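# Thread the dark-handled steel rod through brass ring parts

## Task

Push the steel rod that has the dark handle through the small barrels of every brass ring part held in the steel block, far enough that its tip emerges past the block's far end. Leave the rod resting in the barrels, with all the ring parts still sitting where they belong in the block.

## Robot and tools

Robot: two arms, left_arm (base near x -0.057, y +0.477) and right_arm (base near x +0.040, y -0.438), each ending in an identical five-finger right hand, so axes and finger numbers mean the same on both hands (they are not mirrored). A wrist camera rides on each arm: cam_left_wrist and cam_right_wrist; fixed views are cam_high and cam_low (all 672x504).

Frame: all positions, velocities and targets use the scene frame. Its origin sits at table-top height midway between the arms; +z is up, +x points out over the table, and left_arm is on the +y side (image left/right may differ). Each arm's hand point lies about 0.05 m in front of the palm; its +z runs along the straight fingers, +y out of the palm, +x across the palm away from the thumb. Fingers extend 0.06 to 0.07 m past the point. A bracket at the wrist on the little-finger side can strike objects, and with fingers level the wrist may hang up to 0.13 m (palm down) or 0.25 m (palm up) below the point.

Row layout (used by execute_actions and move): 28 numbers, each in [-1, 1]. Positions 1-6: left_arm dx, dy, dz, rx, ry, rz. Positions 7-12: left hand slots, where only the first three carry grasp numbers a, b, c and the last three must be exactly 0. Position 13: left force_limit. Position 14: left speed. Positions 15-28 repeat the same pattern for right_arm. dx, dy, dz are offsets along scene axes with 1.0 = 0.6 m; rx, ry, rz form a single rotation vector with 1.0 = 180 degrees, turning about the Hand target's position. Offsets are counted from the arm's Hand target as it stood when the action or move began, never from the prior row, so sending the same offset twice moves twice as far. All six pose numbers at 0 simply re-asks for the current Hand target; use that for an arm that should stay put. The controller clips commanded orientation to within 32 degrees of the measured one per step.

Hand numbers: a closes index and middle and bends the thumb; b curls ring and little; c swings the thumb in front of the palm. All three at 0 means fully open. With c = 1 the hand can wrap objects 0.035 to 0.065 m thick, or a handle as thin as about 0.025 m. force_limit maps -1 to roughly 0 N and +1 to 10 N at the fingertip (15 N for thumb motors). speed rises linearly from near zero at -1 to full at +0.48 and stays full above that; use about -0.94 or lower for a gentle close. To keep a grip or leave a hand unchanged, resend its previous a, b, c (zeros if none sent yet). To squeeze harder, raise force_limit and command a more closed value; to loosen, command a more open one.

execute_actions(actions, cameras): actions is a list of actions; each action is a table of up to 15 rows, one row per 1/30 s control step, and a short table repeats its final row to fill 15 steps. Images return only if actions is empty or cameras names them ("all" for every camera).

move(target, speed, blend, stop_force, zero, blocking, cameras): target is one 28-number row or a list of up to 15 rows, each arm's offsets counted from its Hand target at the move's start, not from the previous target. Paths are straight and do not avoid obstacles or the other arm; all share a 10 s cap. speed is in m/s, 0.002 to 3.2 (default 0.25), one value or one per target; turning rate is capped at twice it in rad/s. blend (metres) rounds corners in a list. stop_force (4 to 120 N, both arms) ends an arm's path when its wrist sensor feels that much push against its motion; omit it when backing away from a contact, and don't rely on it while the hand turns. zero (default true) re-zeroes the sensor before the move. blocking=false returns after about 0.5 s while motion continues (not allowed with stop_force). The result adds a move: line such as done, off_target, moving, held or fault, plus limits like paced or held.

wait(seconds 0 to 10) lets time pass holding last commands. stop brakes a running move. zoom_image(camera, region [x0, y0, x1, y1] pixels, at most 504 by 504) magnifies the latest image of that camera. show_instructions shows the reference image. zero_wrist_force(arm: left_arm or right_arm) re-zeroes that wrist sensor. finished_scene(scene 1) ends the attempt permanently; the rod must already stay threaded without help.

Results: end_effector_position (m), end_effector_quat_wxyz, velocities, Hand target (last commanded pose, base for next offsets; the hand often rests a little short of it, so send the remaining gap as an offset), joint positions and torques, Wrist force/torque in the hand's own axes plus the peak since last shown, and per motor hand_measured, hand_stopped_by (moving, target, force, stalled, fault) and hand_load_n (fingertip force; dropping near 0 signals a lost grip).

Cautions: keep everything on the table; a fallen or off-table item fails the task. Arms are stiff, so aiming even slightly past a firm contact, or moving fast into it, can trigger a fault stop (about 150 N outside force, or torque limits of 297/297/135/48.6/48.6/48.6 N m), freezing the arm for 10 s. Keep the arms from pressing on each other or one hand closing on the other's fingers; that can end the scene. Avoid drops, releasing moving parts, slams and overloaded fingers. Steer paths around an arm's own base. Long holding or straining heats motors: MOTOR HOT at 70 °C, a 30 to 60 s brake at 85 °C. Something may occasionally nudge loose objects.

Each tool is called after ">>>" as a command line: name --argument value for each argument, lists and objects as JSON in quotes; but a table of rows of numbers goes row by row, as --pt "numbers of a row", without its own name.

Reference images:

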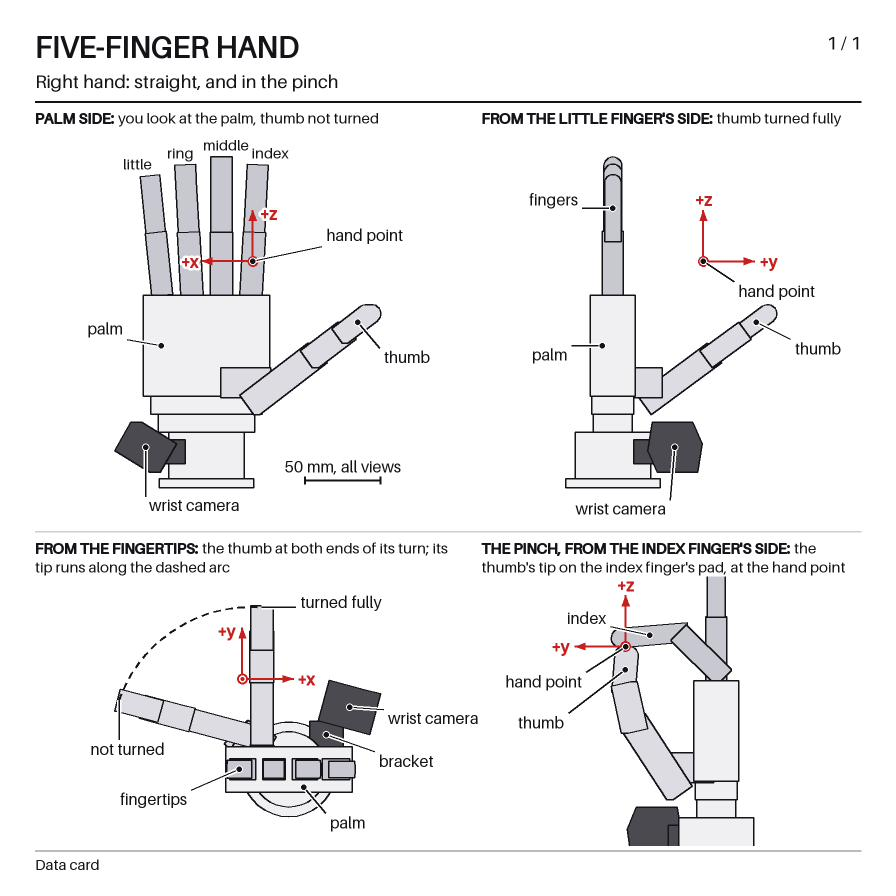

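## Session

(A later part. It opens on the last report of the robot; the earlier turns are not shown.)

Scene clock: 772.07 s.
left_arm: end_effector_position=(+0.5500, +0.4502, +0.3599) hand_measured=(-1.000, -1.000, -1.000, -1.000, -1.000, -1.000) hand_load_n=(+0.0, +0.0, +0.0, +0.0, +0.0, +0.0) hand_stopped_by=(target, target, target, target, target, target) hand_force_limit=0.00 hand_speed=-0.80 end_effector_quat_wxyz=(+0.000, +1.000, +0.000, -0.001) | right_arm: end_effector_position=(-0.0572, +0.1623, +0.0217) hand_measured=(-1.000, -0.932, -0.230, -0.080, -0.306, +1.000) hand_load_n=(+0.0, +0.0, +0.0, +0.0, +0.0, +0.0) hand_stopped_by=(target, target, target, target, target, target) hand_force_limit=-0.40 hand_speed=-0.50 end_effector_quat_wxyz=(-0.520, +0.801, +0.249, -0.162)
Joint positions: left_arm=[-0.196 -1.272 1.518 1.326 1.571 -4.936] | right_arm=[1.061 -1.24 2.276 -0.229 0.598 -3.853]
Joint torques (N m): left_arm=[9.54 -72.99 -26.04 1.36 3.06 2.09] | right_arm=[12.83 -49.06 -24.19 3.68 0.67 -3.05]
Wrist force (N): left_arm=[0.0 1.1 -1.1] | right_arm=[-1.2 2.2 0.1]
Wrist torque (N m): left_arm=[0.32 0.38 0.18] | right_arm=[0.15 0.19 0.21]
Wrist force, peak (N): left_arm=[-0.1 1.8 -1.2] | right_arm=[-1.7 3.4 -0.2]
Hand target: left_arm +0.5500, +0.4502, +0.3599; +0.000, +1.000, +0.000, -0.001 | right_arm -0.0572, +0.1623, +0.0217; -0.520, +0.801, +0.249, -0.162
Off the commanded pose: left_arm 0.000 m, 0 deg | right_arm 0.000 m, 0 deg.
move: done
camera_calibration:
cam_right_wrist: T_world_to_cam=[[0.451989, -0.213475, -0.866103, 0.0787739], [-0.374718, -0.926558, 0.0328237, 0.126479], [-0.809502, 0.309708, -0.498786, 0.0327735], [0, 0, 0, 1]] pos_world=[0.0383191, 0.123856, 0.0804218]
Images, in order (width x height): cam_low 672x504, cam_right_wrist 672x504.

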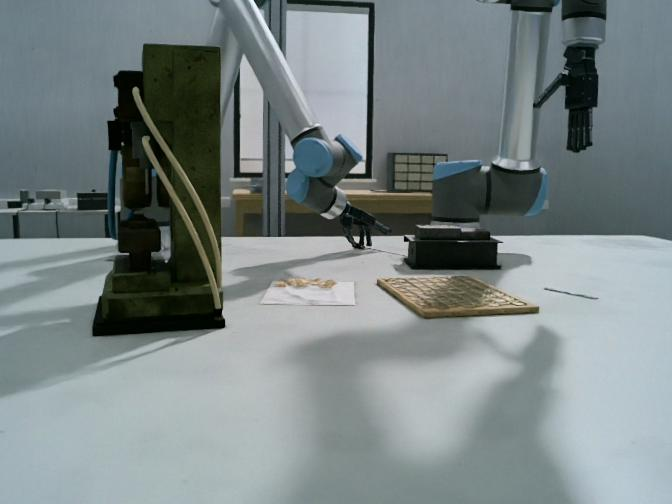

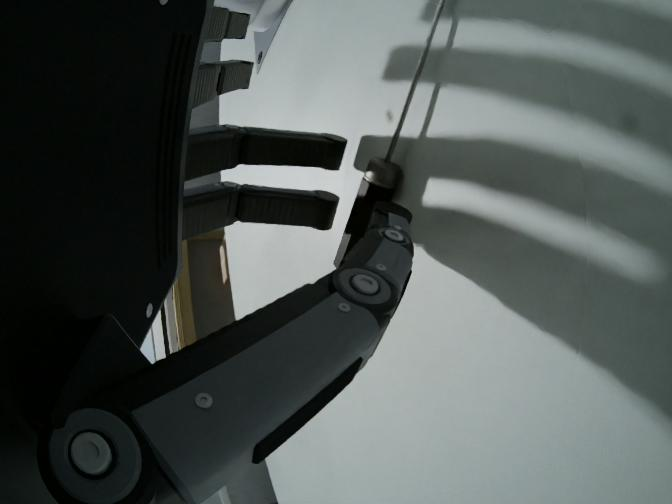

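>>> move --target '[0,0,0,0,0,0, 0,0,0,0,0,0, 0, -0.8, 0, 0, 0, 0, 0, 0, 0.75,0,1,0,0,0, -0.4, -0.9]' --speed 0.05 --cameras '["cam_right_wrist", "cam_low"]'

Scene clock: 799.47 s.
left_arm: end_effector_position=(+0.5500, +0.4502, +0.3599) hand_measured=(-1.000, -1.000, -1.000, -1.000, -1.000, -1.000) hand_load_n=(+0.0, +0.0, +0.0, +0.0, +0.0, +0.0) hand_stopped_by=(target, target, target, target, target, target) hand_force_limit=0.00 hand_speed=-0.80 end_effector_quat_wxyz=(+0.000, +1.000, +0.000, -0.001) | right_arm: end_effector_position=(-0.0572, +0.1623, +0.0217) hand_measured=(-1.000, -0.888, +0.244, +0.254, -0.128, +1.000) hand_load_n=(+0.0, +0.0, +6.0, +3.5, +6.0, +0.0) hand_stopped_by=(target, target, force, force, force, target) hand_force_limit=-0.40 hand_speed=-0.90 end_effector_quat_wxyz=(-0.520, +0.801, +0.249, -0.162)
Joint positions: left_arm=[-0.196 -1.272 1.518 1.326 1.571 -4.936] | right_arm=[1.061 -1.239 2.276 -0.229 0.598 -3.853]
Joint torques (N m): left_arm=[10.32 -72.48 -27.66 1.51 2.64 2.06] | right_arm=[9.91 -42.08 -21.82 3.23 0.28 -2.07]
Wrist force (N): left_arm=[0.1 1.5 -1.0] | right_arm=[-1.5 2.5 -0.3]
Wrist torque (N m): left_arm=[0.36 0.37 0.19] | right_arm=[0.24 0.24 0.20]
Wrist force, peak (N): left_arm=[0.2 1.7 -1.4] | right_arm=[-1.7 2.8 -0.1]
Hand target: left_arm +0.5500, +0.4502, +0.3599; +0.000, +1.000, +0.000, -0.001 | right_arm -0.0572, +0.1623, +0.0217; -0.520, +0.801, +0.249, -0.162
Off the commanded pose: left_arm 0.000 m, 0 deg | right_arm 0.000 m, 0 deg.
move: done
camera_calibration:
cam_right_wrist: T_world_to_cam=[[0.451956, -0.213556, -0.8661, 0.0787848], [-0.374757, -0.926539, 0.0328992, 0.126472], [-0.809502, 0.309708, -0.498787, 0.0327736], [0, 0, 0, 1]] pos_world=[0.0383192, 0.123856, 0.0804217]
Images, in order (width x height): cam_low 672x504, cam_right_wrist 672x504.

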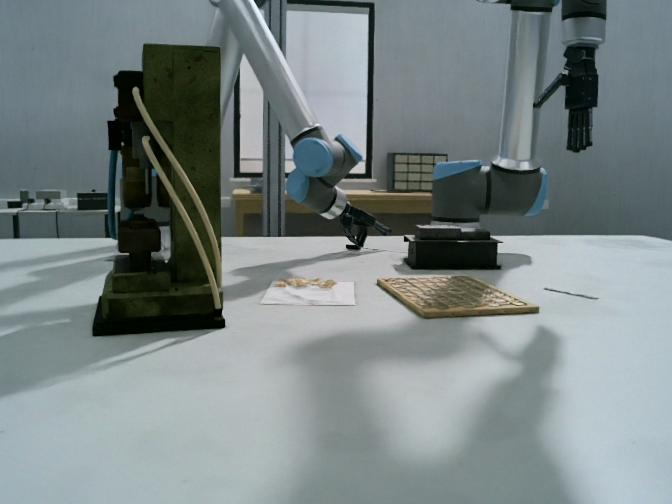

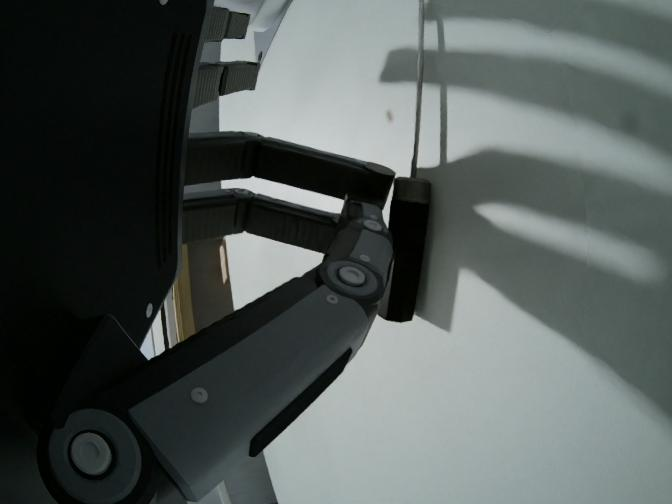

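>>> zoom_image --camera "cam_low" --region '[320, 190, 420, 265]'

>>> zoom_image --camera "cam_right_wrist" --region '[300, 130, 470, 340]'

Scaled by 5.040 from the camera's 672x504 image, which has a finer 960x720 frame.

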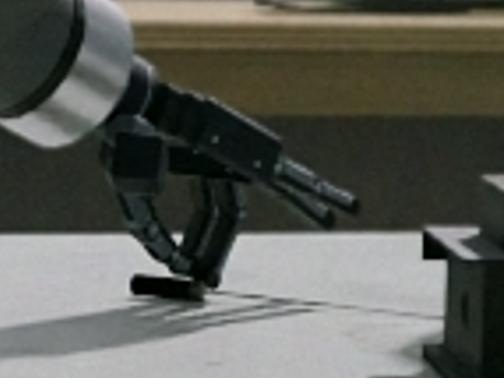

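Scaled by 2.400 from the camera's 672x504 image, which has a finer 960x720 frame.

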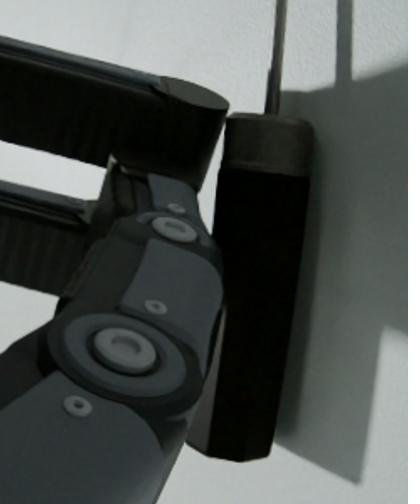

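>>> move --pt "0 0 0 0 0 0 0 0 0 0 0 0 0 -0.8 0 0 0.0638 0 0 0 0.75 0 1 0 0 0 -0.4 -0.9" --pt "0 0 0 0 0 0 0 0 0 0 0 0 0 -0.8 0.021 -0.042 0.0638 0.0213 -0.0747 0.1225 0.5 0.3 1 0 0 0 -0.4 -0.4" --speed 0.15 --cameras '["cam_right_wrist", "cam_low", "cam_left_wrist"]'

Scene clock: 980.40 s.
left_arm: end_effector_position=(+0.5500, +0.4502, +0.3599) hand_measured=(-1.000, -1.000, -1.000, -1.000, -1.000, -1.000) hand_load_n=(+0.0, +0.0, +0.0, +0.0, +0.0, +0.0) hand_stopped_by=(target, target, target, target, target, target) hand_force_limit=0.00 hand_speed=-0.80 end_effector_quat_wxyz=(+0.000, +1.000, +0.000, -0.001) | right_arm: end_effector_position=(-0.0446, +0.1371, +0.0599) hand_measured=(-0.450, -0.356, -0.076, -0.060, -0.366, +1.000) hand_load_n=(+0.0, +0.0, +0.0, +0.0, +0.5, +0.0) hand_stopped_by=(target, target, target, target, target, target) hand_force_limit=-0.40 hand_speed=-0.40 end_effector_quat_wxyz=(-0.473, +0.734, +0.461, -0.156)
Joint positions: left_arm=[-0.196 -1.272 1.518 1.326 1.571 -4.936] | right_arm=[1.039 -1.195 2.162 0.363 0.545 -4.676]
Joint torques (N m): left_arm=[8.95 -72.52 -26.41 1.67 2.73 2.13] | right_arm=[9.65 -42.12 -24.31 4.48 0.04 -2.83]
Wrist force (N): left_arm=[-0.2 1.4 -0.9] | right_arm=[-2.2 2.0 0.4]
Wrist torque (N m): left_arm=[0.33 0.40 0.18] | right_arm=[0.18 0.24 0.12]
Wrist force, peak (N): left_arm=[-0.2 1.9 -1.0] | right_arm=[-1.3 3.5 0.4]
Hand target: left_arm +0.5500, +0.4502, +0.3599; +0.000, +1.000, +0.000, -0.001 | right_arm -0.0446, +0.1371, +0.0599; -0.473, +0.734, +0.461, -0.156
Off the commanded pose: left_arm 0.000 m, 0 deg | right_arm 0.000 m, 0 deg.
move: done
camera_calibration:
cam_left_wrist: T_world_to_cam=[[0.251958, -0.96628, 0.0531034, 0.26731], [-0.840421, -0.191274, 0.507056, 0.365213], [-0.479801, -0.172386, -0.860276, 0.768846], [0, 0, 0, 1]] pos_world=[0.608475, 0.460691, 0.462041]
cam_right_wrist: T_world_to_cam=[[0.673239, 0.0613334, -0.736877, 0.0653112], [0.00712965, -0.997046, -0.0764745, 0.139913], [-0.73939, 0.046232, -0.671688, 0.119532], [0, 0, 0, 1]] pos_world=[0.0434132, 0.129968, 0.139114]
Images, in order (width x height): cam_low 672x504, cam_left_wrist 672x504, cam_right_wrist 672x504.

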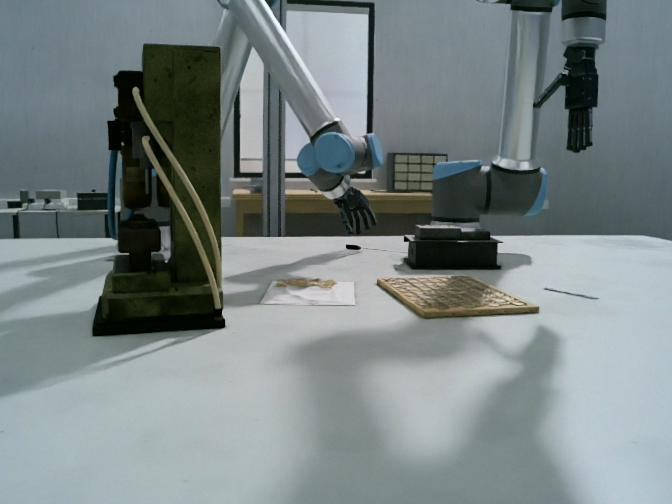

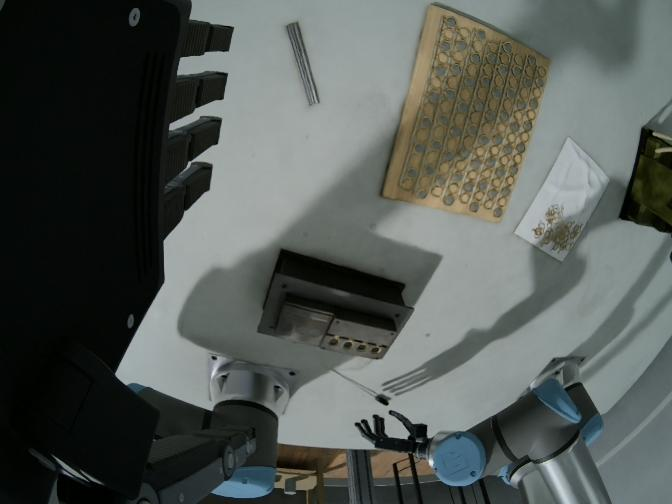

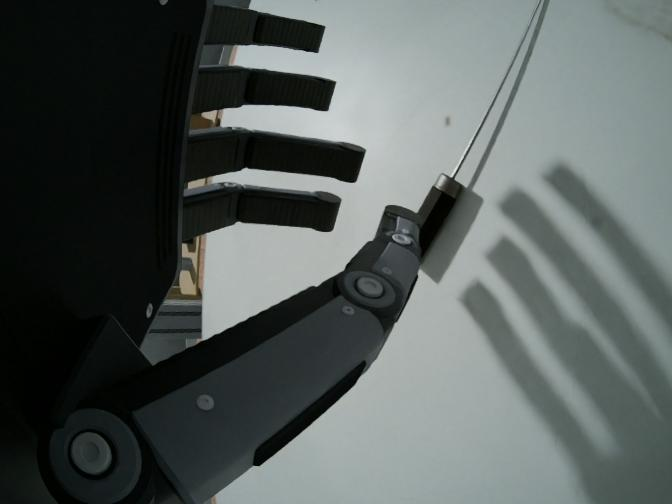

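>>> zoom_image --camera "cam_right_wrist" --region '[370, 140, 500, 290]'

>>> zoom_image --camera "cam_low" --region '[310, 180, 430, 270]'

Scaled by 3.360 from the camera's 672x504 image, which has a finer 960x720 frame.

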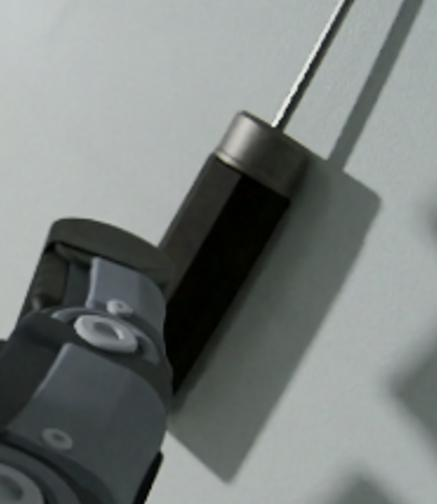

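Scaled by 4.200 from the camera's 672x504 image, which has a finer 960x720 frame.

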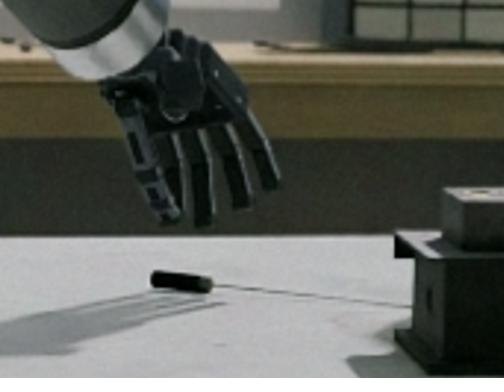

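>>> move --target '[0,0,0,0,0,0, 0,0,0,0,0,0, 0, -0.8, -0.0032, 0.0037, -0.0465, 0, 0, -0.0122, 0.5,0.3,1,0,0,0, -0.4, -0.4]' --speed 0.1 --cameras '["cam_right_wrist", "cam_low"]'

>>> zoom_image --camera "cam_right_wrist" --region '[300, 120, 480, 290]'

>>> zoom_image --camera "cam_low" --region '[310, 190, 410, 265]'

Scene clock: 1022.17 s.
left_arm: end_effector_position=(+0.5500, +0.4502, +0.3599) hand_measured=(-1.000, -1.000, -1.000, -1.000, -1.000, -1.000) hand_load_n=(+0.0, +0.0, +0.0, +0.0, +0.0, +0.0) hand_stopped_by=(target, target, target, target, target, target) hand_force_limit=0.00 hand_speed=-0.80 end_effector_quat_wxyz=(+0.000, +1.000, +0.000, -0.001) | right_arm: end_effector_position=(-0.0466, +0.1393, +0.0321) hand_measured=(-0.450, -0.356, -0.076, -0.060, -0.366, +1.000) hand_load_n=(+0.0, +0.0, +0.0, +0.0, +0.0, +0.5) hand_stopped_by=(target, target, target, target, target, target) hand_force_limit=-0.40 hand_speed=-0.40 end_effector_quat_wxyz=(-0.476, +0.743, +0.447, -0.146)
Joint positions: left_arm=[-0.196 -1.272 1.518 1.326 1.571 -4.936] | right_arm=[1.047 -1.171 2.182 0.246 0.558 -4.591]
Joint torques (N m): left_arm=[13.03 -71.56 -27.05 1.79 2.87 1.94] | right_arm=[13.31 -42.21 -9.95 0.99 0.01 2.42]
Wrist force (N): left_arm=[-0.3 1.1 -1.2] | right_arm=[-1.6 2.7 0.4]
Wrist torque (N m): left_arm=[0.30 0.43 0.16] | right_arm=[0.26 0.15 -0.13]
Wrist force, peak (N): left_arm=[-0.5 1.8 -1.4] | right_arm=[-2.4 2.6 0.2]
Hand target: left_arm +0.5500, +0.4502, +0.3599; +0.000, +1.000, +0.000, -0.001 | right_arm -0.0466, +0.1393, +0.0320; -0.476, +0.743, +0.447, -0.146
Off the commanded pose: left_arm 0.000 m, 0 deg | right_arm 0.000 m, 0 deg.
move: done
camera_calibration:
cam_right_wrist: T_world_to_cam=[[0.675059, 0.0354986, -0.736909, 0.0496041], [-0.031042, -0.99659, -0.0764446, 0.138173], [-0.73711, 0.0744797, -0.671655, 0.0954327], [0, 0, 0, 1]] pos_world=[0.0411479, 0.128833, 0.111214]
Images, in order (width x height): cam_low 672x504, cam_right_wrist 672x504.

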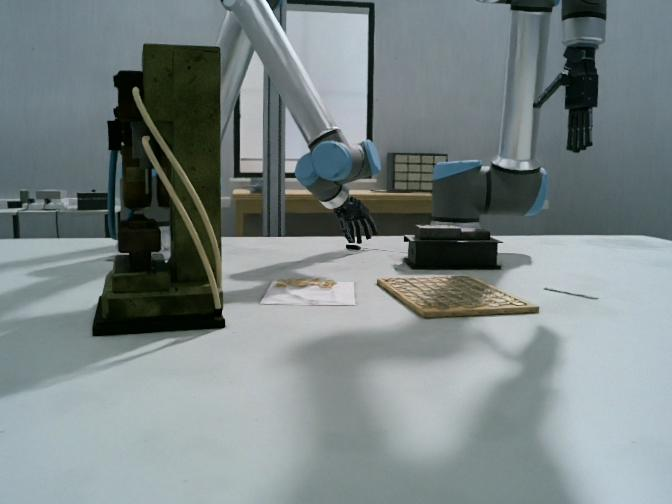

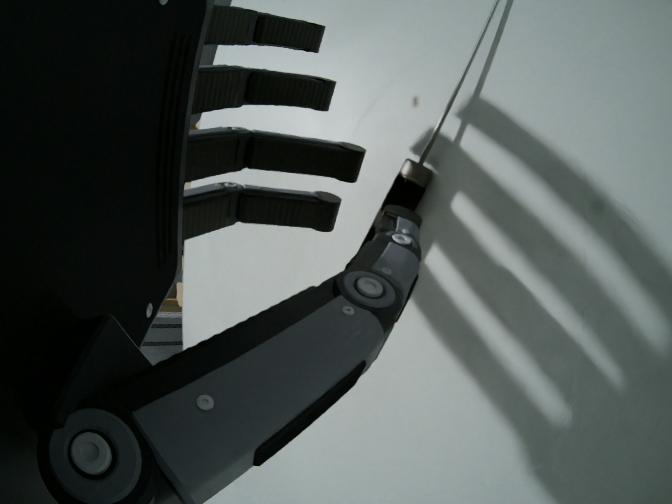

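Scaled by 2.800 from the camera's 672x504 image, which has a finer 960x720 frame.

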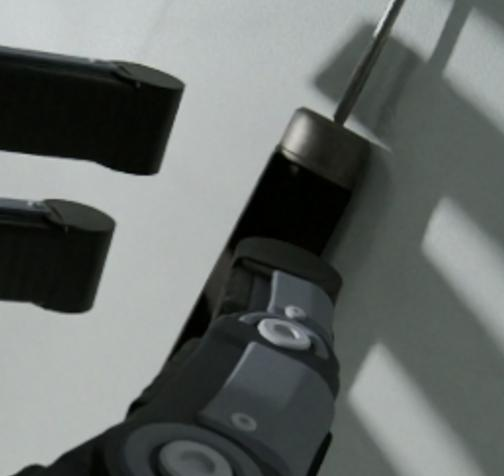

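Scaled by 5.040 from the camera's 672x504 image, which has a finer 960x720 frame.

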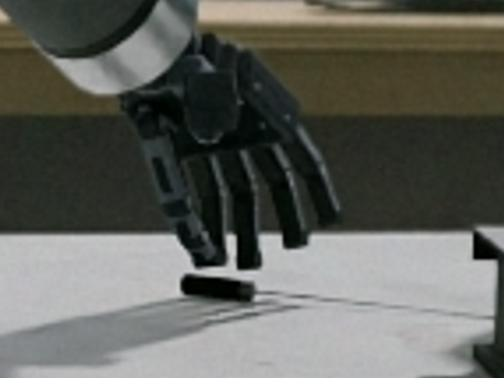

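>>> move --target '[0,0,0,0,0,0, 0,0,0,0,0,0, 0, -0.8, -0.0012, 0.0027, -0.02, 0, 0, 0, 0.5,0.3,1,0,0,0, -0.4, -0.4]' --speed 0.03 --stop_force 4 --cameras '["cam_right_wrist", "cam_low"]'

>>> zoom_image --camera "cam_right_wrist" --region '[300, 120, 480, 290]'

>>> zoom_image --camera "cam_low" --region '[310, 190, 410, 265]'

Scene clock: 1061.87 s.
left_arm: end_effector_position=(+0.5500, +0.4502, +0.3599) hand_measured=(-1.000, -1.000, -1.000, -1.000, -1.000, -1.000) hand_load_n=(+0.0, +0.0, +0.0, +0.0, +0.0, +0.0) hand_stopped_by=(target, target, target, target, target, target) hand_force_limit=0.00 hand_speed=-0.80 end_effector_quat_wxyz=(+0.000, +1.000, +0.000, -0.001) | right_arm: end_effector_position=(-0.0473, +0.1409, +0.0200) hand_measured=(-0.450, -0.356, -0.076, -0.060, -0.366, +1.000) hand_load_n=(+0.0, +0.0, +0.0, +0.0, +0.0, +0.0) hand_stopped_by=(target, target, target, target, target, target) hand_force_limit=-0.40 hand_speed=-0.40 end_effector_quat_wxyz=(-0.476, +0.743, +0.447, -0.146)
Joint positions: left_arm=[-0.196 -1.272 1.518 1.326 1.571 -4.936] | right_arm=[1.051 -1.15 2.183 0.219 0.559 -4.585]
Joint torques (N m): left_arm=[10.01 -72.75 -27.01 1.36 2.79 1.73] | right_arm=[13.66 -46.38 -13.86 0.74 0.01 2.14]
Wrist force (N): left_arm=[-0.1 1.4 -1.3] | right_arm=[-2.3 2.8 0.0]
Wrist torque (N m): left_arm=[0.36 0.40 0.18] | right_arm=[0.32 0.25 -0.12]
Wrist force, peak (N): left_arm=[-0.2 1.9 -1.1] | right_arm=[-2.2 3.1 0.0]
Hand target: left_arm +0.5500, +0.4502, +0.3599; +0.000, +1.000, +0.000, -0.001 | right_arm -0.0473, +0.1409, +0.0200; -0.476, +0.743, +0.447, -0.146
Off the commanded pose: left_arm 0.000 m, 0 deg | right_arm 0.000 m, 0 deg.
move: done
camera_calibration:
cam_right_wrist: T_world_to_cam=[[0.675059, 0.0354986, -0.736909, 0.0411769], [-0.031042, -0.99659, -0.0764446, 0.138828], [-0.73711, 0.0744797, -0.671655, 0.0867377], [0, 0, 0, 1]] pos_world=[0.0404479, 0.130433, 0.0992142]
Images, in order (width x height): cam_low 672x504, cam_right_wrist 672x504.

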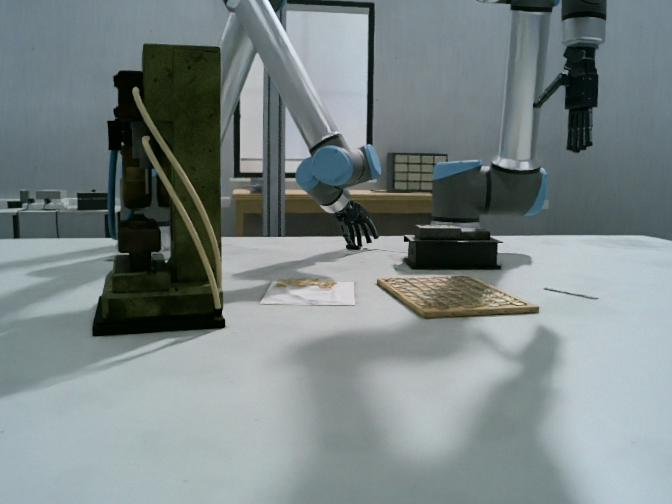

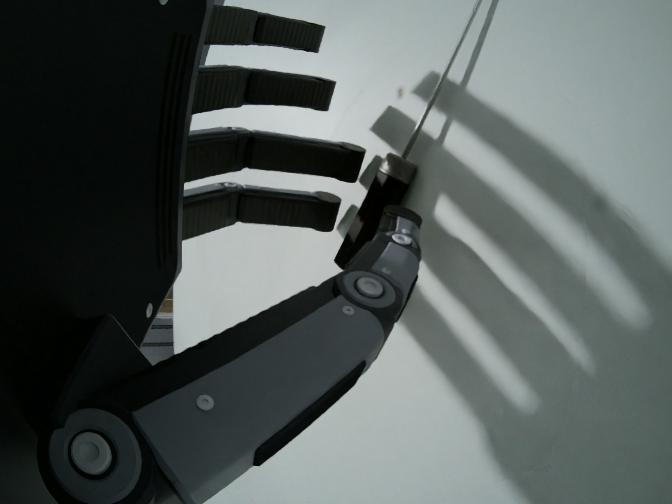

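Scaled by 2.800 from the camera's 672x504 image, which has a finer 960x720 frame.

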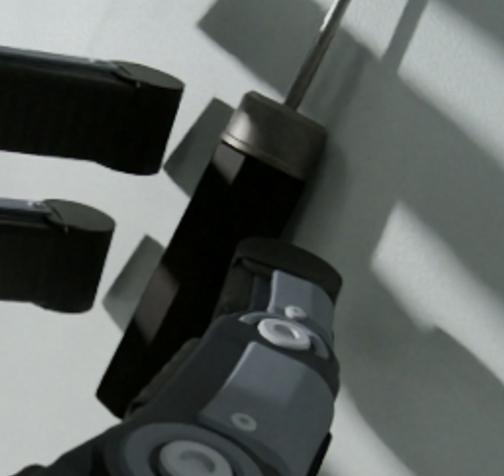

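Scaled by 5.040 from the camera's 672x504 image, which has a finer 960x720 frame.

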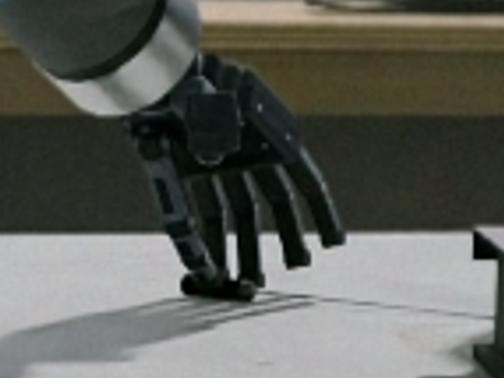

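>>> move --target '[0,0,0,0,0,0, 0,0,0,0,0,0, 0, -0.8, 0, 0, -0.0217, 0, 0, 0, 0.5,0.3,1,0,0,0, -0.4, -0.4]' --speed 0.012 --stop_force 4 --cameras '["cam_right_wrist", "cam_low"]'

>>> zoom_image --camera "cam_right_wrist" --region '[300, 120, 480, 290]'

>>> zoom_image --camera "cam_low" --region '[310, 190, 410, 265]'

Scene clock: 1074.80 s.
left_arm: end_effector_position=(+0.5500, +0.4502, +0.3599) hand_measured=(-1.000, -1.000, -1.000, -1.000, -1.000, -1.000) hand_load_n=(+0.0, -0.5, +0.0, +0.0, +0.0, +0.0) hand_stopped_by=(target, target, target, target, target, target) hand_force_limit=0.00 hand_speed=-0.80 end_effector_quat_wxyz=(+0.000, +1.000, +0.000, -0.001) | right_arm: end_effector_position=(-0.0473, +0.1410, +0.0176) hand_measured=(-0.450, -0.356, -0.076, -0.060, -0.366, +1.000) hand_load_n=(+0.0, +0.0, +0.0, +0.0, +0.0, +0.0) hand_stopped_by=(target, target, target, target, target, target) hand_force_limit=-0.40 hand_speed=-0.40 end_effector_quat_wxyz=(-0.476, +0.743, +0.447, -0.146)
Joint positions: left_arm=[-0.196 -1.272 1.518 1.326 1.571 -4.936] | right_arm=[1.051 -1.145 2.183 0.214 0.559 -4.585]
Joint torques (N m): left_arm=[9.48 -72.48 -27.08 1.84 2.52 1.92] | right_arm=[12.72 -66.74 -21.87 5.01 -0.06 1.48]
Wrist force (N): left_arm=[0.0 1.3 -0.9] | right_arm=[-0.7 -1.1 -2.2]
Wrist torque (N m): left_arm=[0.32 0.37 0.19] | right_arm=[0.41 0.29 -0.16]
Wrist force, peak (N): left_arm=[-0.4 1.8 -1.3] | right_arm=[1.1 -8.7 -6.8]
Hand target: left_arm +0.5500, +0.4502, +0.3599; +0.000, +1.000, +0.000, -0.001 | right_arm -0.0473, +0.1410, +0.0176; -0.476, +0.743, +0.447, -0.146 (not the last commanded pose)
Off the commanded pose: left_arm 0.000 m, 0 deg | right_arm 0.011 m, 0 deg.
move: contact (right_arm)
camera_calibration:
cam_right_wrist: T_world_to_cam=[[0.675113, 0.0355668, -0.736856, 0.0393189], [-0.0310681, -0.99658, -0.0765681, 0.138648], [-0.73706, 0.0745849, -0.671699, 0.0850471], [0, 0, 0, 1]] pos_world=[0.0404476, 0.130432, 0.0967145]
Images, in order (width x height): cam_low 672x504, cam_right_wrist 672x504.

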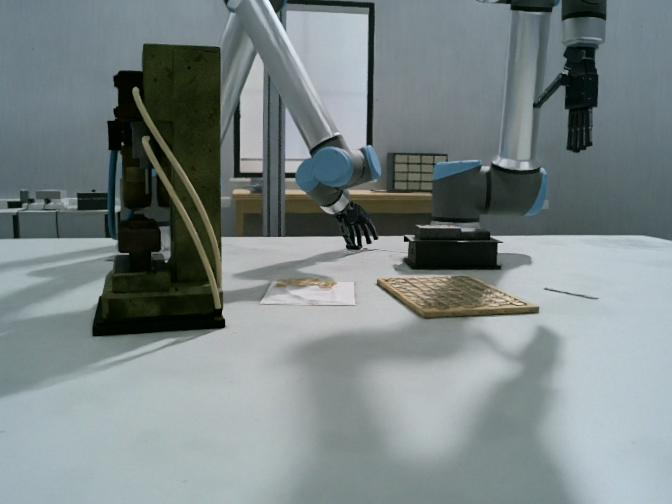

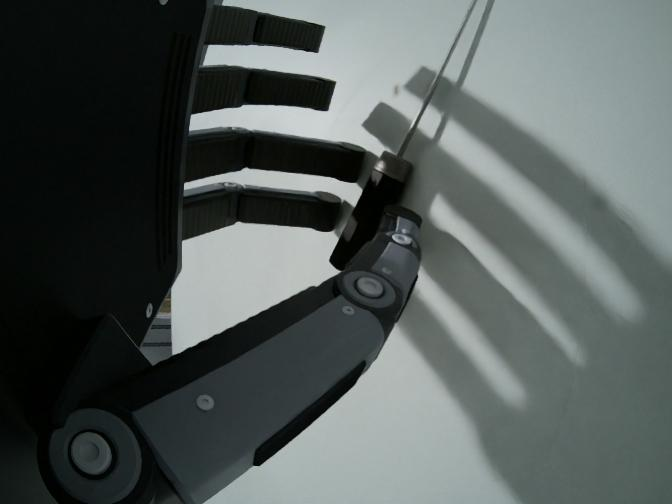

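Scaled by 2.800 from the camera's 672x504 image, which has a finer 960x720 frame.

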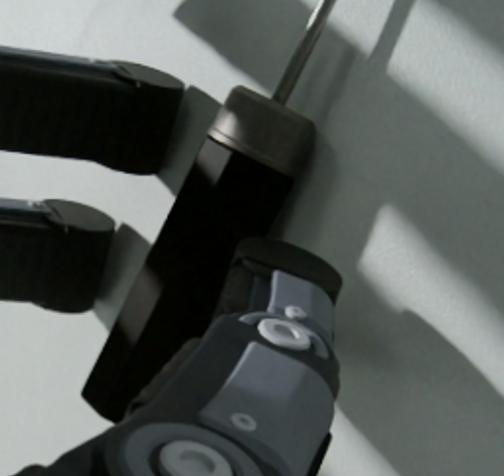

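Scaled by 5.040 from the camera's 672x504 image, which has a finer 960x720 frame.

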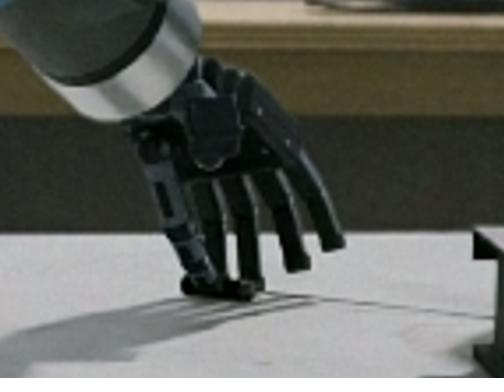

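>>> zoom_image --camera "cam_low" --region '[335, 220, 375, 260]'

Scaled by 12.600 from the camera's 672x504 image, which has a finer 960x720 frame.

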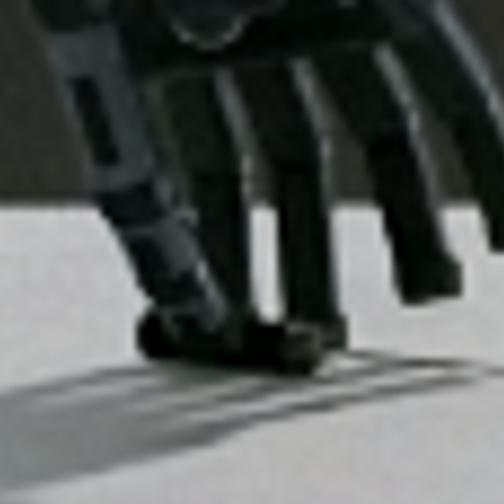

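>>> move --pt "0 0 0 0 0 0 0 0 0 0 0 0 0 -0.8 0 0 0.0083 0 0 0 0.5 0.3 1 0 0 0 -0.4 -0.4" --pt "0 0 0 0 0 0 0 0 0 0 0 0 0 -0.8 0.0027 -0.0018 0.0083 0.0217 0.0312 0.0081 0.5 0.3 1 0 0 0 -0.4 -0.4" --pt "0 0 0 0 0 0 0 0 0 0 0 0 0 -0.8 0.0027 -0.0018 0.0084 0.0217 0.0312 0.0081 0.56 0.3 1 0 0 0 -0.4 -0.4" --speed 0.04

>>> move --target '[0,0,0,0,0,0, 0,0,0,0,0,0, 0, -0.8, 0, 0, -0.0217, 0, 0, 0, 0.56,0.3,1,0,0,0, -0.4, -0.4]' --speed 0.012 --stop_force 4 --cameras '["cam_right_wrist", "cam_low"]'

>>> zoom_image --camera "cam_right_wrist" --region '[300, 120, 480, 290]'

>>> zoom_image --camera "cam_low" --region '[335, 220, 375, 260]'

Scene clock: 1127.57 s.
left_arm: end_effector_position=(+0.5500, +0.4502, +0.3599) hand_measured=(-1.000, -1.000, -1.000, -1.000, -1.000, -1.000) hand_load_n=(+0.0, -0.5, +0.0, +0.0, +0.0, +0.0) hand_stopped_by=(target, target, target, target, target, target) hand_force_limit=0.00 hand_speed=-0.80 end_effector_quat_wxyz=(+0.000, +1.000, +0.000, -0.001) | right_arm: end_effector_position=(-0.0456, +0.1399, +0.0226) hand_measured=(-0.456, -0.346, +0.044, +0.060, -0.320, +1.000) hand_load_n=(-0.5, +0.0, +0.0, +0.0, +0.0, +0.0) hand_stopped_by=(target, target, target, target, target, target) hand_force_limit=-0.40 hand_speed=-0.40 end_effector_quat_wxyz=(-0.521, +0.712, +0.437, -0.173)
Joint positions: left_arm=[-0.196 -1.272 1.518 1.326 1.571 -4.936] | right_arm=[0.995 -1.097 2.194 0.235 0.422 -4.68]
Joint torques (N m): left_arm=[12.51 -71.81 -27.67 1.97 2.38 1.72] | right_arm=[-6.11 -48.04 -11.54 4.85 -4.77 -2.71]
Wrist force (N): left_arm=[-0.3 1.6 -1.2] | right_arm=[-2.2 2.5 0.4]
Wrist torque (N m): left_arm=[0.38 0.44 0.17] | right_arm=[0.20 0.23 0.12]
Wrist force, peak (N): left_arm=[0.2 1.5 -1.5] | right_arm=[-2.4 3.1 -0.4]
Hand target: left_arm +0.5500, +0.4502, +0.3599; +0.000, +1.000, +0.000, -0.001 | right_arm -0.0456, +0.1399, +0.0226; -0.521, +0.712, +0.437, -0.173
Off the commanded pose: left_arm 0.000 m, 0 deg | right_arm 0.000 m, 0 deg.
move: done

Scene clock: 1129.23 s.
left_arm: end_effector_position=(+0.5500, +0.4502, +0.3599) hand_measured=(-1.000, -1.000, -1.000, -1.000, -1.000, -1.000) hand_load_n=(+0.0, +0.0, +0.0, +0.0, +0.0, +0.0) hand_stopped_by=(target, target, target, target, target, target) hand_force_limit=0.00 hand_speed=-0.80 end_effector_quat_wxyz=(+0.000, +1.000, +0.000, -0.001) | right_arm: end_effector_position=(-0.0456, +0.1399, +0.0148) hand_measured=(-0.456, -0.346, +0.044, +0.060, -0.320, +1.000) hand_load_n=(+0.0, +0.0, -0.5, +0.0, +0.0, +0.0) hand_stopped_by=(target, target, target, target, target, target) hand_force_limit=-0.40 hand_speed=-0.40 end_effector_quat_wxyz=(-0.521, +0.712, +0.437, -0.173)
Joint positions: left_arm=[-0.196 -1.272 1.518 1.326 1.571 -4.936] | right_arm=[0.995 -1.083 2.195 0.22 0.422 -4.68]
Joint torques (N m): left_arm=[10.36 -72.88 -27.4 1.82 2.2 1.42] | right_arm=[-0.24 -73.9 -16.77 4.63 1.17 -1.17]
Wrist force (N): left_arm=[0.0 1.3 -1.2] | right_arm=[-1.1 -1.3 -1.3]
Wrist torque (N m): left_arm=[0.34 0.38 0.18] | right_arm=[0.22 0.21 0.10]
Wrist force, peak (N): left_arm=[0.3 1.6 -1.5] | right_arm=[0.5 -7.6 -4.4]
Hand target: left_arm +0.5500, +0.4502, +0.3599; +0.000, +1.000, +0.000, -0.001 | right_arm -0.0456, +0.1399, +0.0148; -0.521, +0.712, +0.437, -0.173 (not the last commanded pose)
Off the commanded pose: left_arm 0.000 m, 0 deg | right_arm 0.005 m, 0 deg.
move: contact (right_arm)
camera_calibration:
cam_right_wrist: T_world_to_cam=[[0.598127, 0.104012, -0.794623, 0.024026], [-0.0164389, -0.989741, -0.141926, 0.138092], [-0.801232, 0.0979523, -0.590281, 0.0770901], [0, 0, 0, 1]] pos_world=[0.0496665, 0.126625, 0.0841952]
Images, in order (width x height): cam_low 672x504, cam_right_wrist 672x504.

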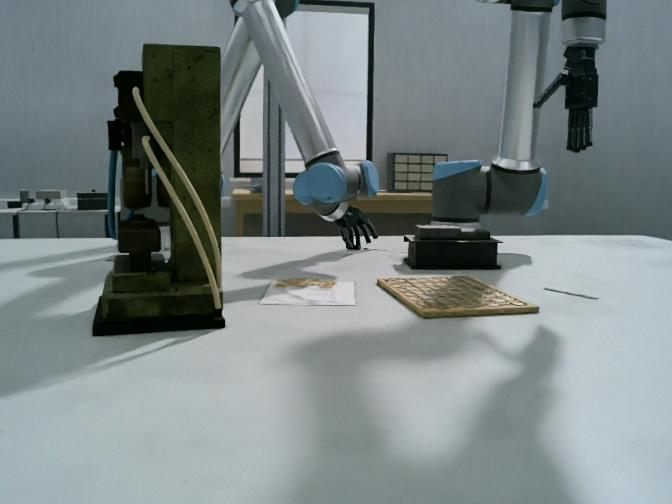

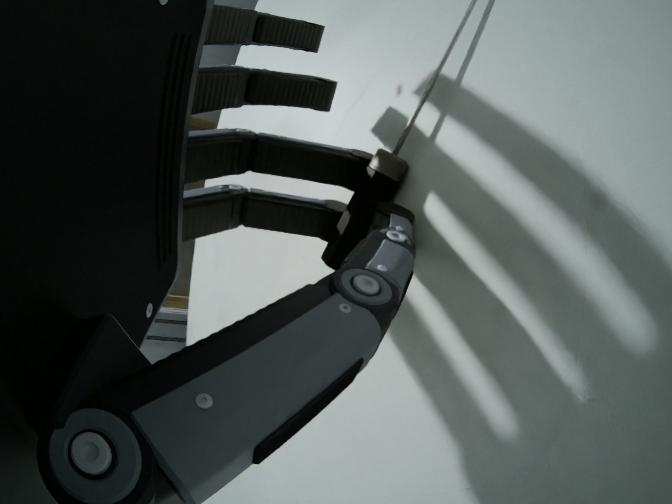

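Scaled by 2.800 from the camera's 672x504 image, which has a finer 960x720 frame.

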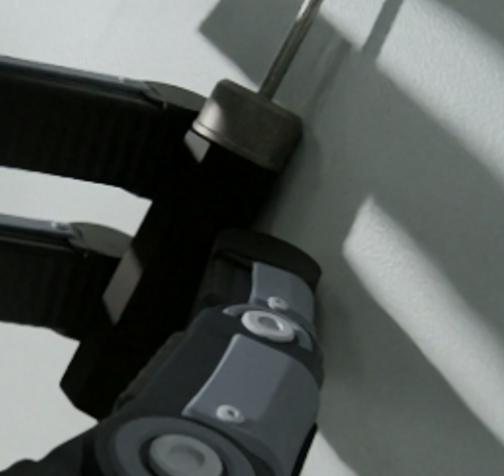

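Scaled by 12.600 from the camera's 672x504 image, which has a finer 960x720 frame.

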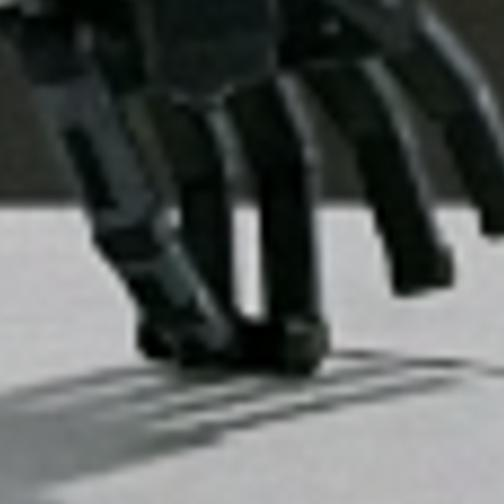

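>>> move --target '[0,0,0,0,0,0, 0,0,0,0,0,0, 0, -0.8, 0, 0, 0, 0, 0, 0, 0.66,0.5,1,0,0,0, -0.4, -0.9]' --speed 0.05 --cameras '["cam_right_wrist", "cam_low"]'

>>> zoom_image --camera "cam_right_wrist" --region '[300, 120, 480, 290]'

>>> zoom_image --camera "cam_low" --region '[335, 220, 375, 260]'

Scene clock: 1161.40 s.
left_arm: end_effector_position=(+0.5500, +0.4502, +0.3599) hand_measured=(-1.000, -1.000, -1.000, -1.000, -1.000, -1.000) hand_load_n=(+0.0, +0.0, +0.0, +0.0, +0.0, +0.0) hand_stopped_by=(target, target, target, target, target, target) hand_force_limit=0.00 hand_speed=-0.80 end_effector_quat_wxyz=(+0.000, +1.000, +0.000, -0.001) | right_arm: end_effector_position=(-0.0456, +0.1399, +0.0148) hand_measured=(-0.066, +0.048, +0.126, +0.160, -0.308, +1.000) hand_load_n=(+0.0, +0.0, +3.5, +4.5, +6.0, -0.5) hand_stopped_by=(target, target, force, force, target, target) hand_force_limit=-0.40 hand_speed=-0.90 end_effector_quat_wxyz=(-0.521, +0.712, +0.437, -0.173)
Joint positions: left_arm=[-0.196 -1.272 1.518 1.326 1.571 -4.936] | right_arm=[0.995 -1.083 2.194 0.22 0.422 -4.68]
Joint torques (N m): left_arm=[9.21 -70.8 -28.27 1.98 2.6 1.37] | right_arm=[8.44 -71.09 -18.11 4.44 -4.02 2.13]
Wrist force (N): left_arm=[0.2 1.6 -0.9] | right_arm=[-1.9 0.9 -0.9]
Wrist torque (N m): left_arm=[0.36 0.34 0.20] | right_arm=[0.20 0.27 0.08]
Wrist force, peak (N): left_arm=[-0.3 1.6 -1.4] | right_arm=[-2.4 2.7 0.0]
Hand target: left_arm +0.5500, +0.4502, +0.3599; +0.000, +1.000, +0.000, -0.001 | right_arm -0.0456, +0.1399, +0.0148; -0.521, +0.712, +0.437, -0.173
Off the commanded pose: left_arm 0.000 m, 0 deg | right_arm 0.000 m, 0 deg.
move: done
camera_calibration:
cam_right_wrist: T_world_to_cam=[[0.5982, 0.104003, -0.794569, 0.0240196], [-0.0165071, -0.989732, -0.141976, 0.138098], [-0.801177, 0.0980459, -0.590341, 0.0770805], [0, 0, 0, 1]] pos_world=[0.0496662, 0.126624, 0.0841955]
Images, in order (width x height): cam_low 672x504, cam_right_wrist 672x504.

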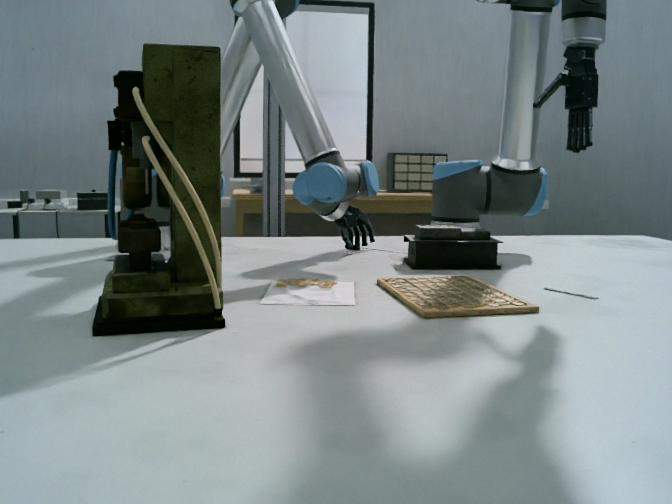

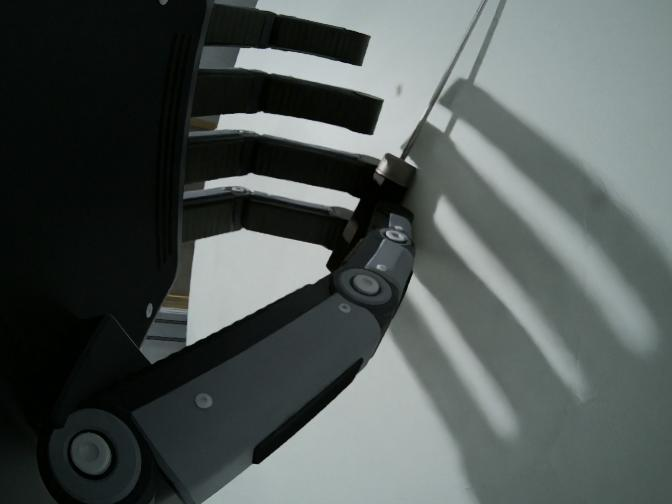

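Scaled by 2.800 from the camera's 672x504 image, which has a finer 960x720 frame.

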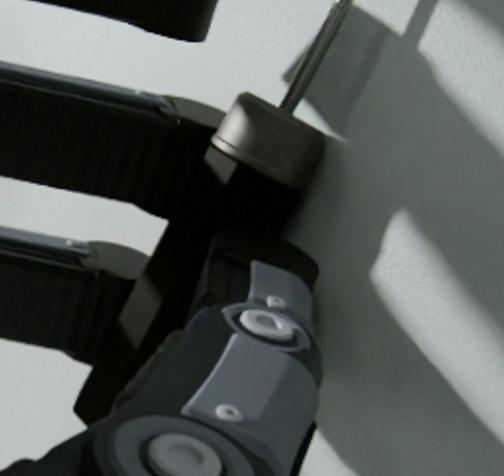

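Scaled by 12.600 from the camera's 672x504 image, which has a finer 960x720 frame.

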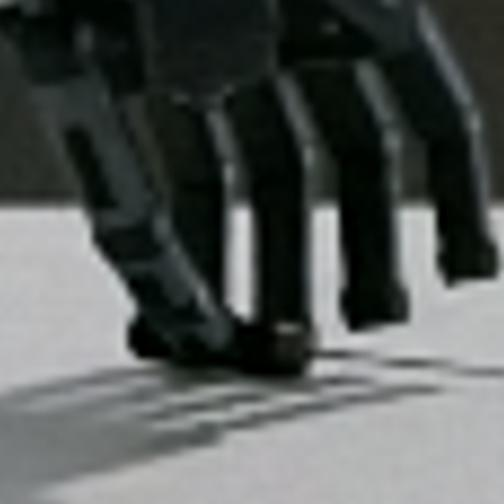

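>>> move --target '[0,0,0,0,0,0, 0,0,0,0,0,0, 0, -0.8, 0, 0, 0.03, 0, 0, 0, 0.66,0.5,1,0,0,0, -0.4, -0.9]' --speed 0.03 --cameras '["cam_right_wrist", "cam_low"]'

>>> zoom_image --camera "cam_right_wrist" --region '[300, 120, 480, 290]'

>>> zoom_image --camera "cam_low" --region '[325, 200, 415, 270]'

Scene clock: 1174.63 s.
left_arm: end_effector_position=(+0.5500, +0.4502, +0.3599) hand_measured=(-1.000, -1.000, -1.000, -1.000, -1.000, -1.000) hand_load_n=(+0.0, +0.0, +0.0, +0.0, +0.0, +0.5) hand_stopped_by=(target, target, target, target, target, target) hand_force_limit=0.00 hand_speed=-0.80 end_effector_quat_wxyz=(+0.000, +1.000, +0.000, -0.001) | right_arm: end_effector_position=(-0.0457, +0.1399, +0.0328) hand_measured=(-0.066, +0.048, +0.126, +0.160, -0.308, +1.000) hand_load_n=(+0.0, +0.0, +4.0, +3.5, +6.5, -1.0) hand_stopped_by=(target, target, force, force, target, target) hand_force_limit=-0.40 hand_speed=-0.90 end_effector_quat_wxyz=(-0.521, +0.712, +0.437, -0.173)
Joint positions: left_arm=[-0.196 -1.272 1.518 1.326 1.571 -4.936] | right_arm=[0.995 -1.115 2.192 0.255 0.422 -4.68]
Joint torques (N m): left_arm=[11.65 -72.6 -26.73 1.9 1.79 1.69] | right_arm=[0.77 -71.18 -21.75 5.11 -3.85 -2.88]
Wrist force (N): left_arm=[-0.3 1.2 -1.1] | right_arm=[-2.2 2.7 0.0]
Wrist torque (N m): left_arm=[0.32 0.42 0.16] | right_arm=[0.24 0.24 0.07]
Wrist force, peak (N): left_arm=[-0.6 1.6 -1.3] | right_arm=[-2.3 3.0 0.4]
Hand target: left_arm +0.5500, +0.4502, +0.3599; +0.000, +1.000, +0.000, -0.001 | right_arm -0.0456, +0.1399, +0.0328; -0.521, +0.712, +0.437, -0.173
Off the commanded pose: left_arm 0.000 m, 0 deg | right_arm 0.000 m, 0 deg.
move: done
camera_calibration:
cam_right_wrist: T_world_to_cam=[[0.598125, 0.103874, -0.794642, 0.0382691], [-0.0165214, -0.989755, -0.141815, 0.140627], [-0.801232, 0.0979516, -0.590282, 0.0876562], [0, 0, 0, 1]] pos_world=[0.0496666, 0.126625, 0.102095]
Images, in order (width x height): cam_low 672x504, cam_right_wrist 672x504.

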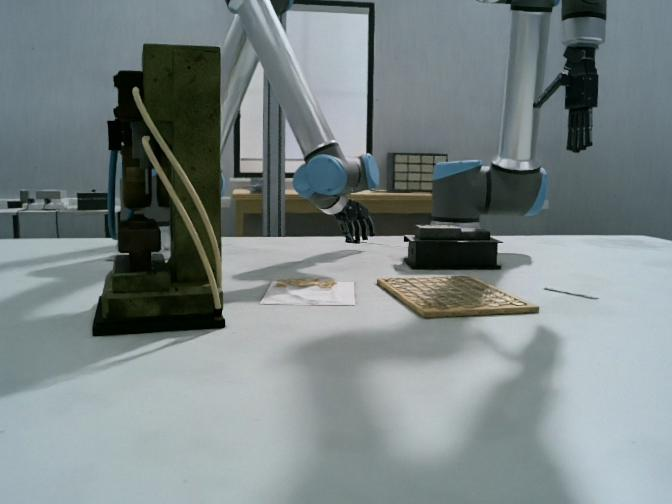

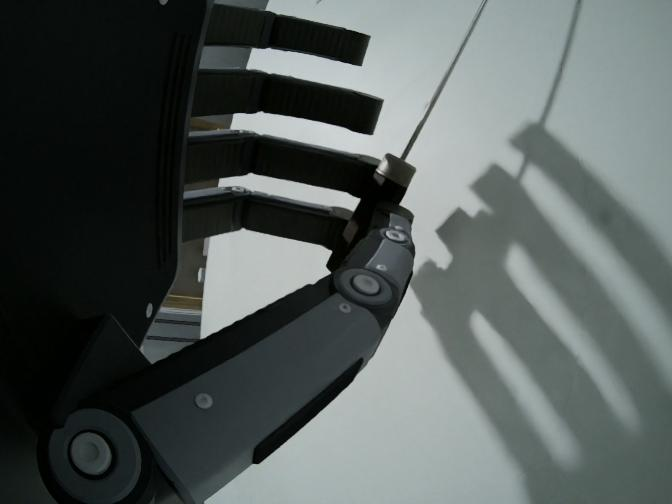

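Scaled by 2.800 from the camera's 672x504 image, which has a finer 960x720 frame.

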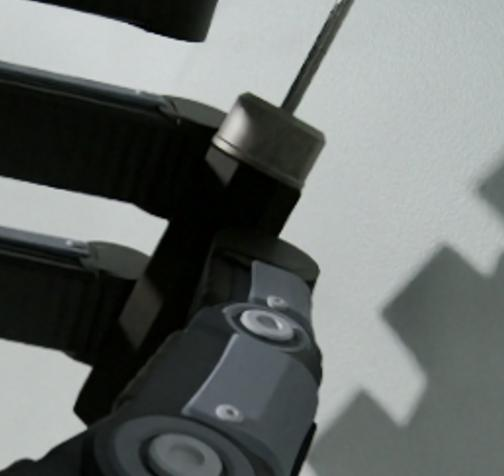

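Scaled by 5.600 from the camera's 672x504 image, which has a finer 960x720 frame.

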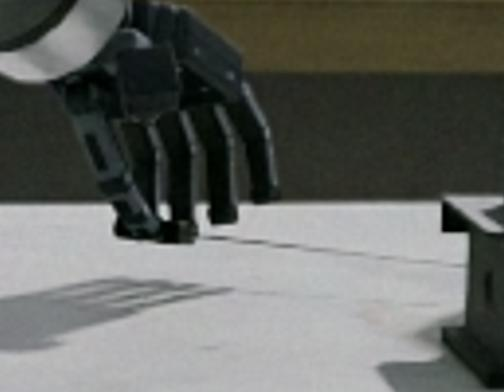

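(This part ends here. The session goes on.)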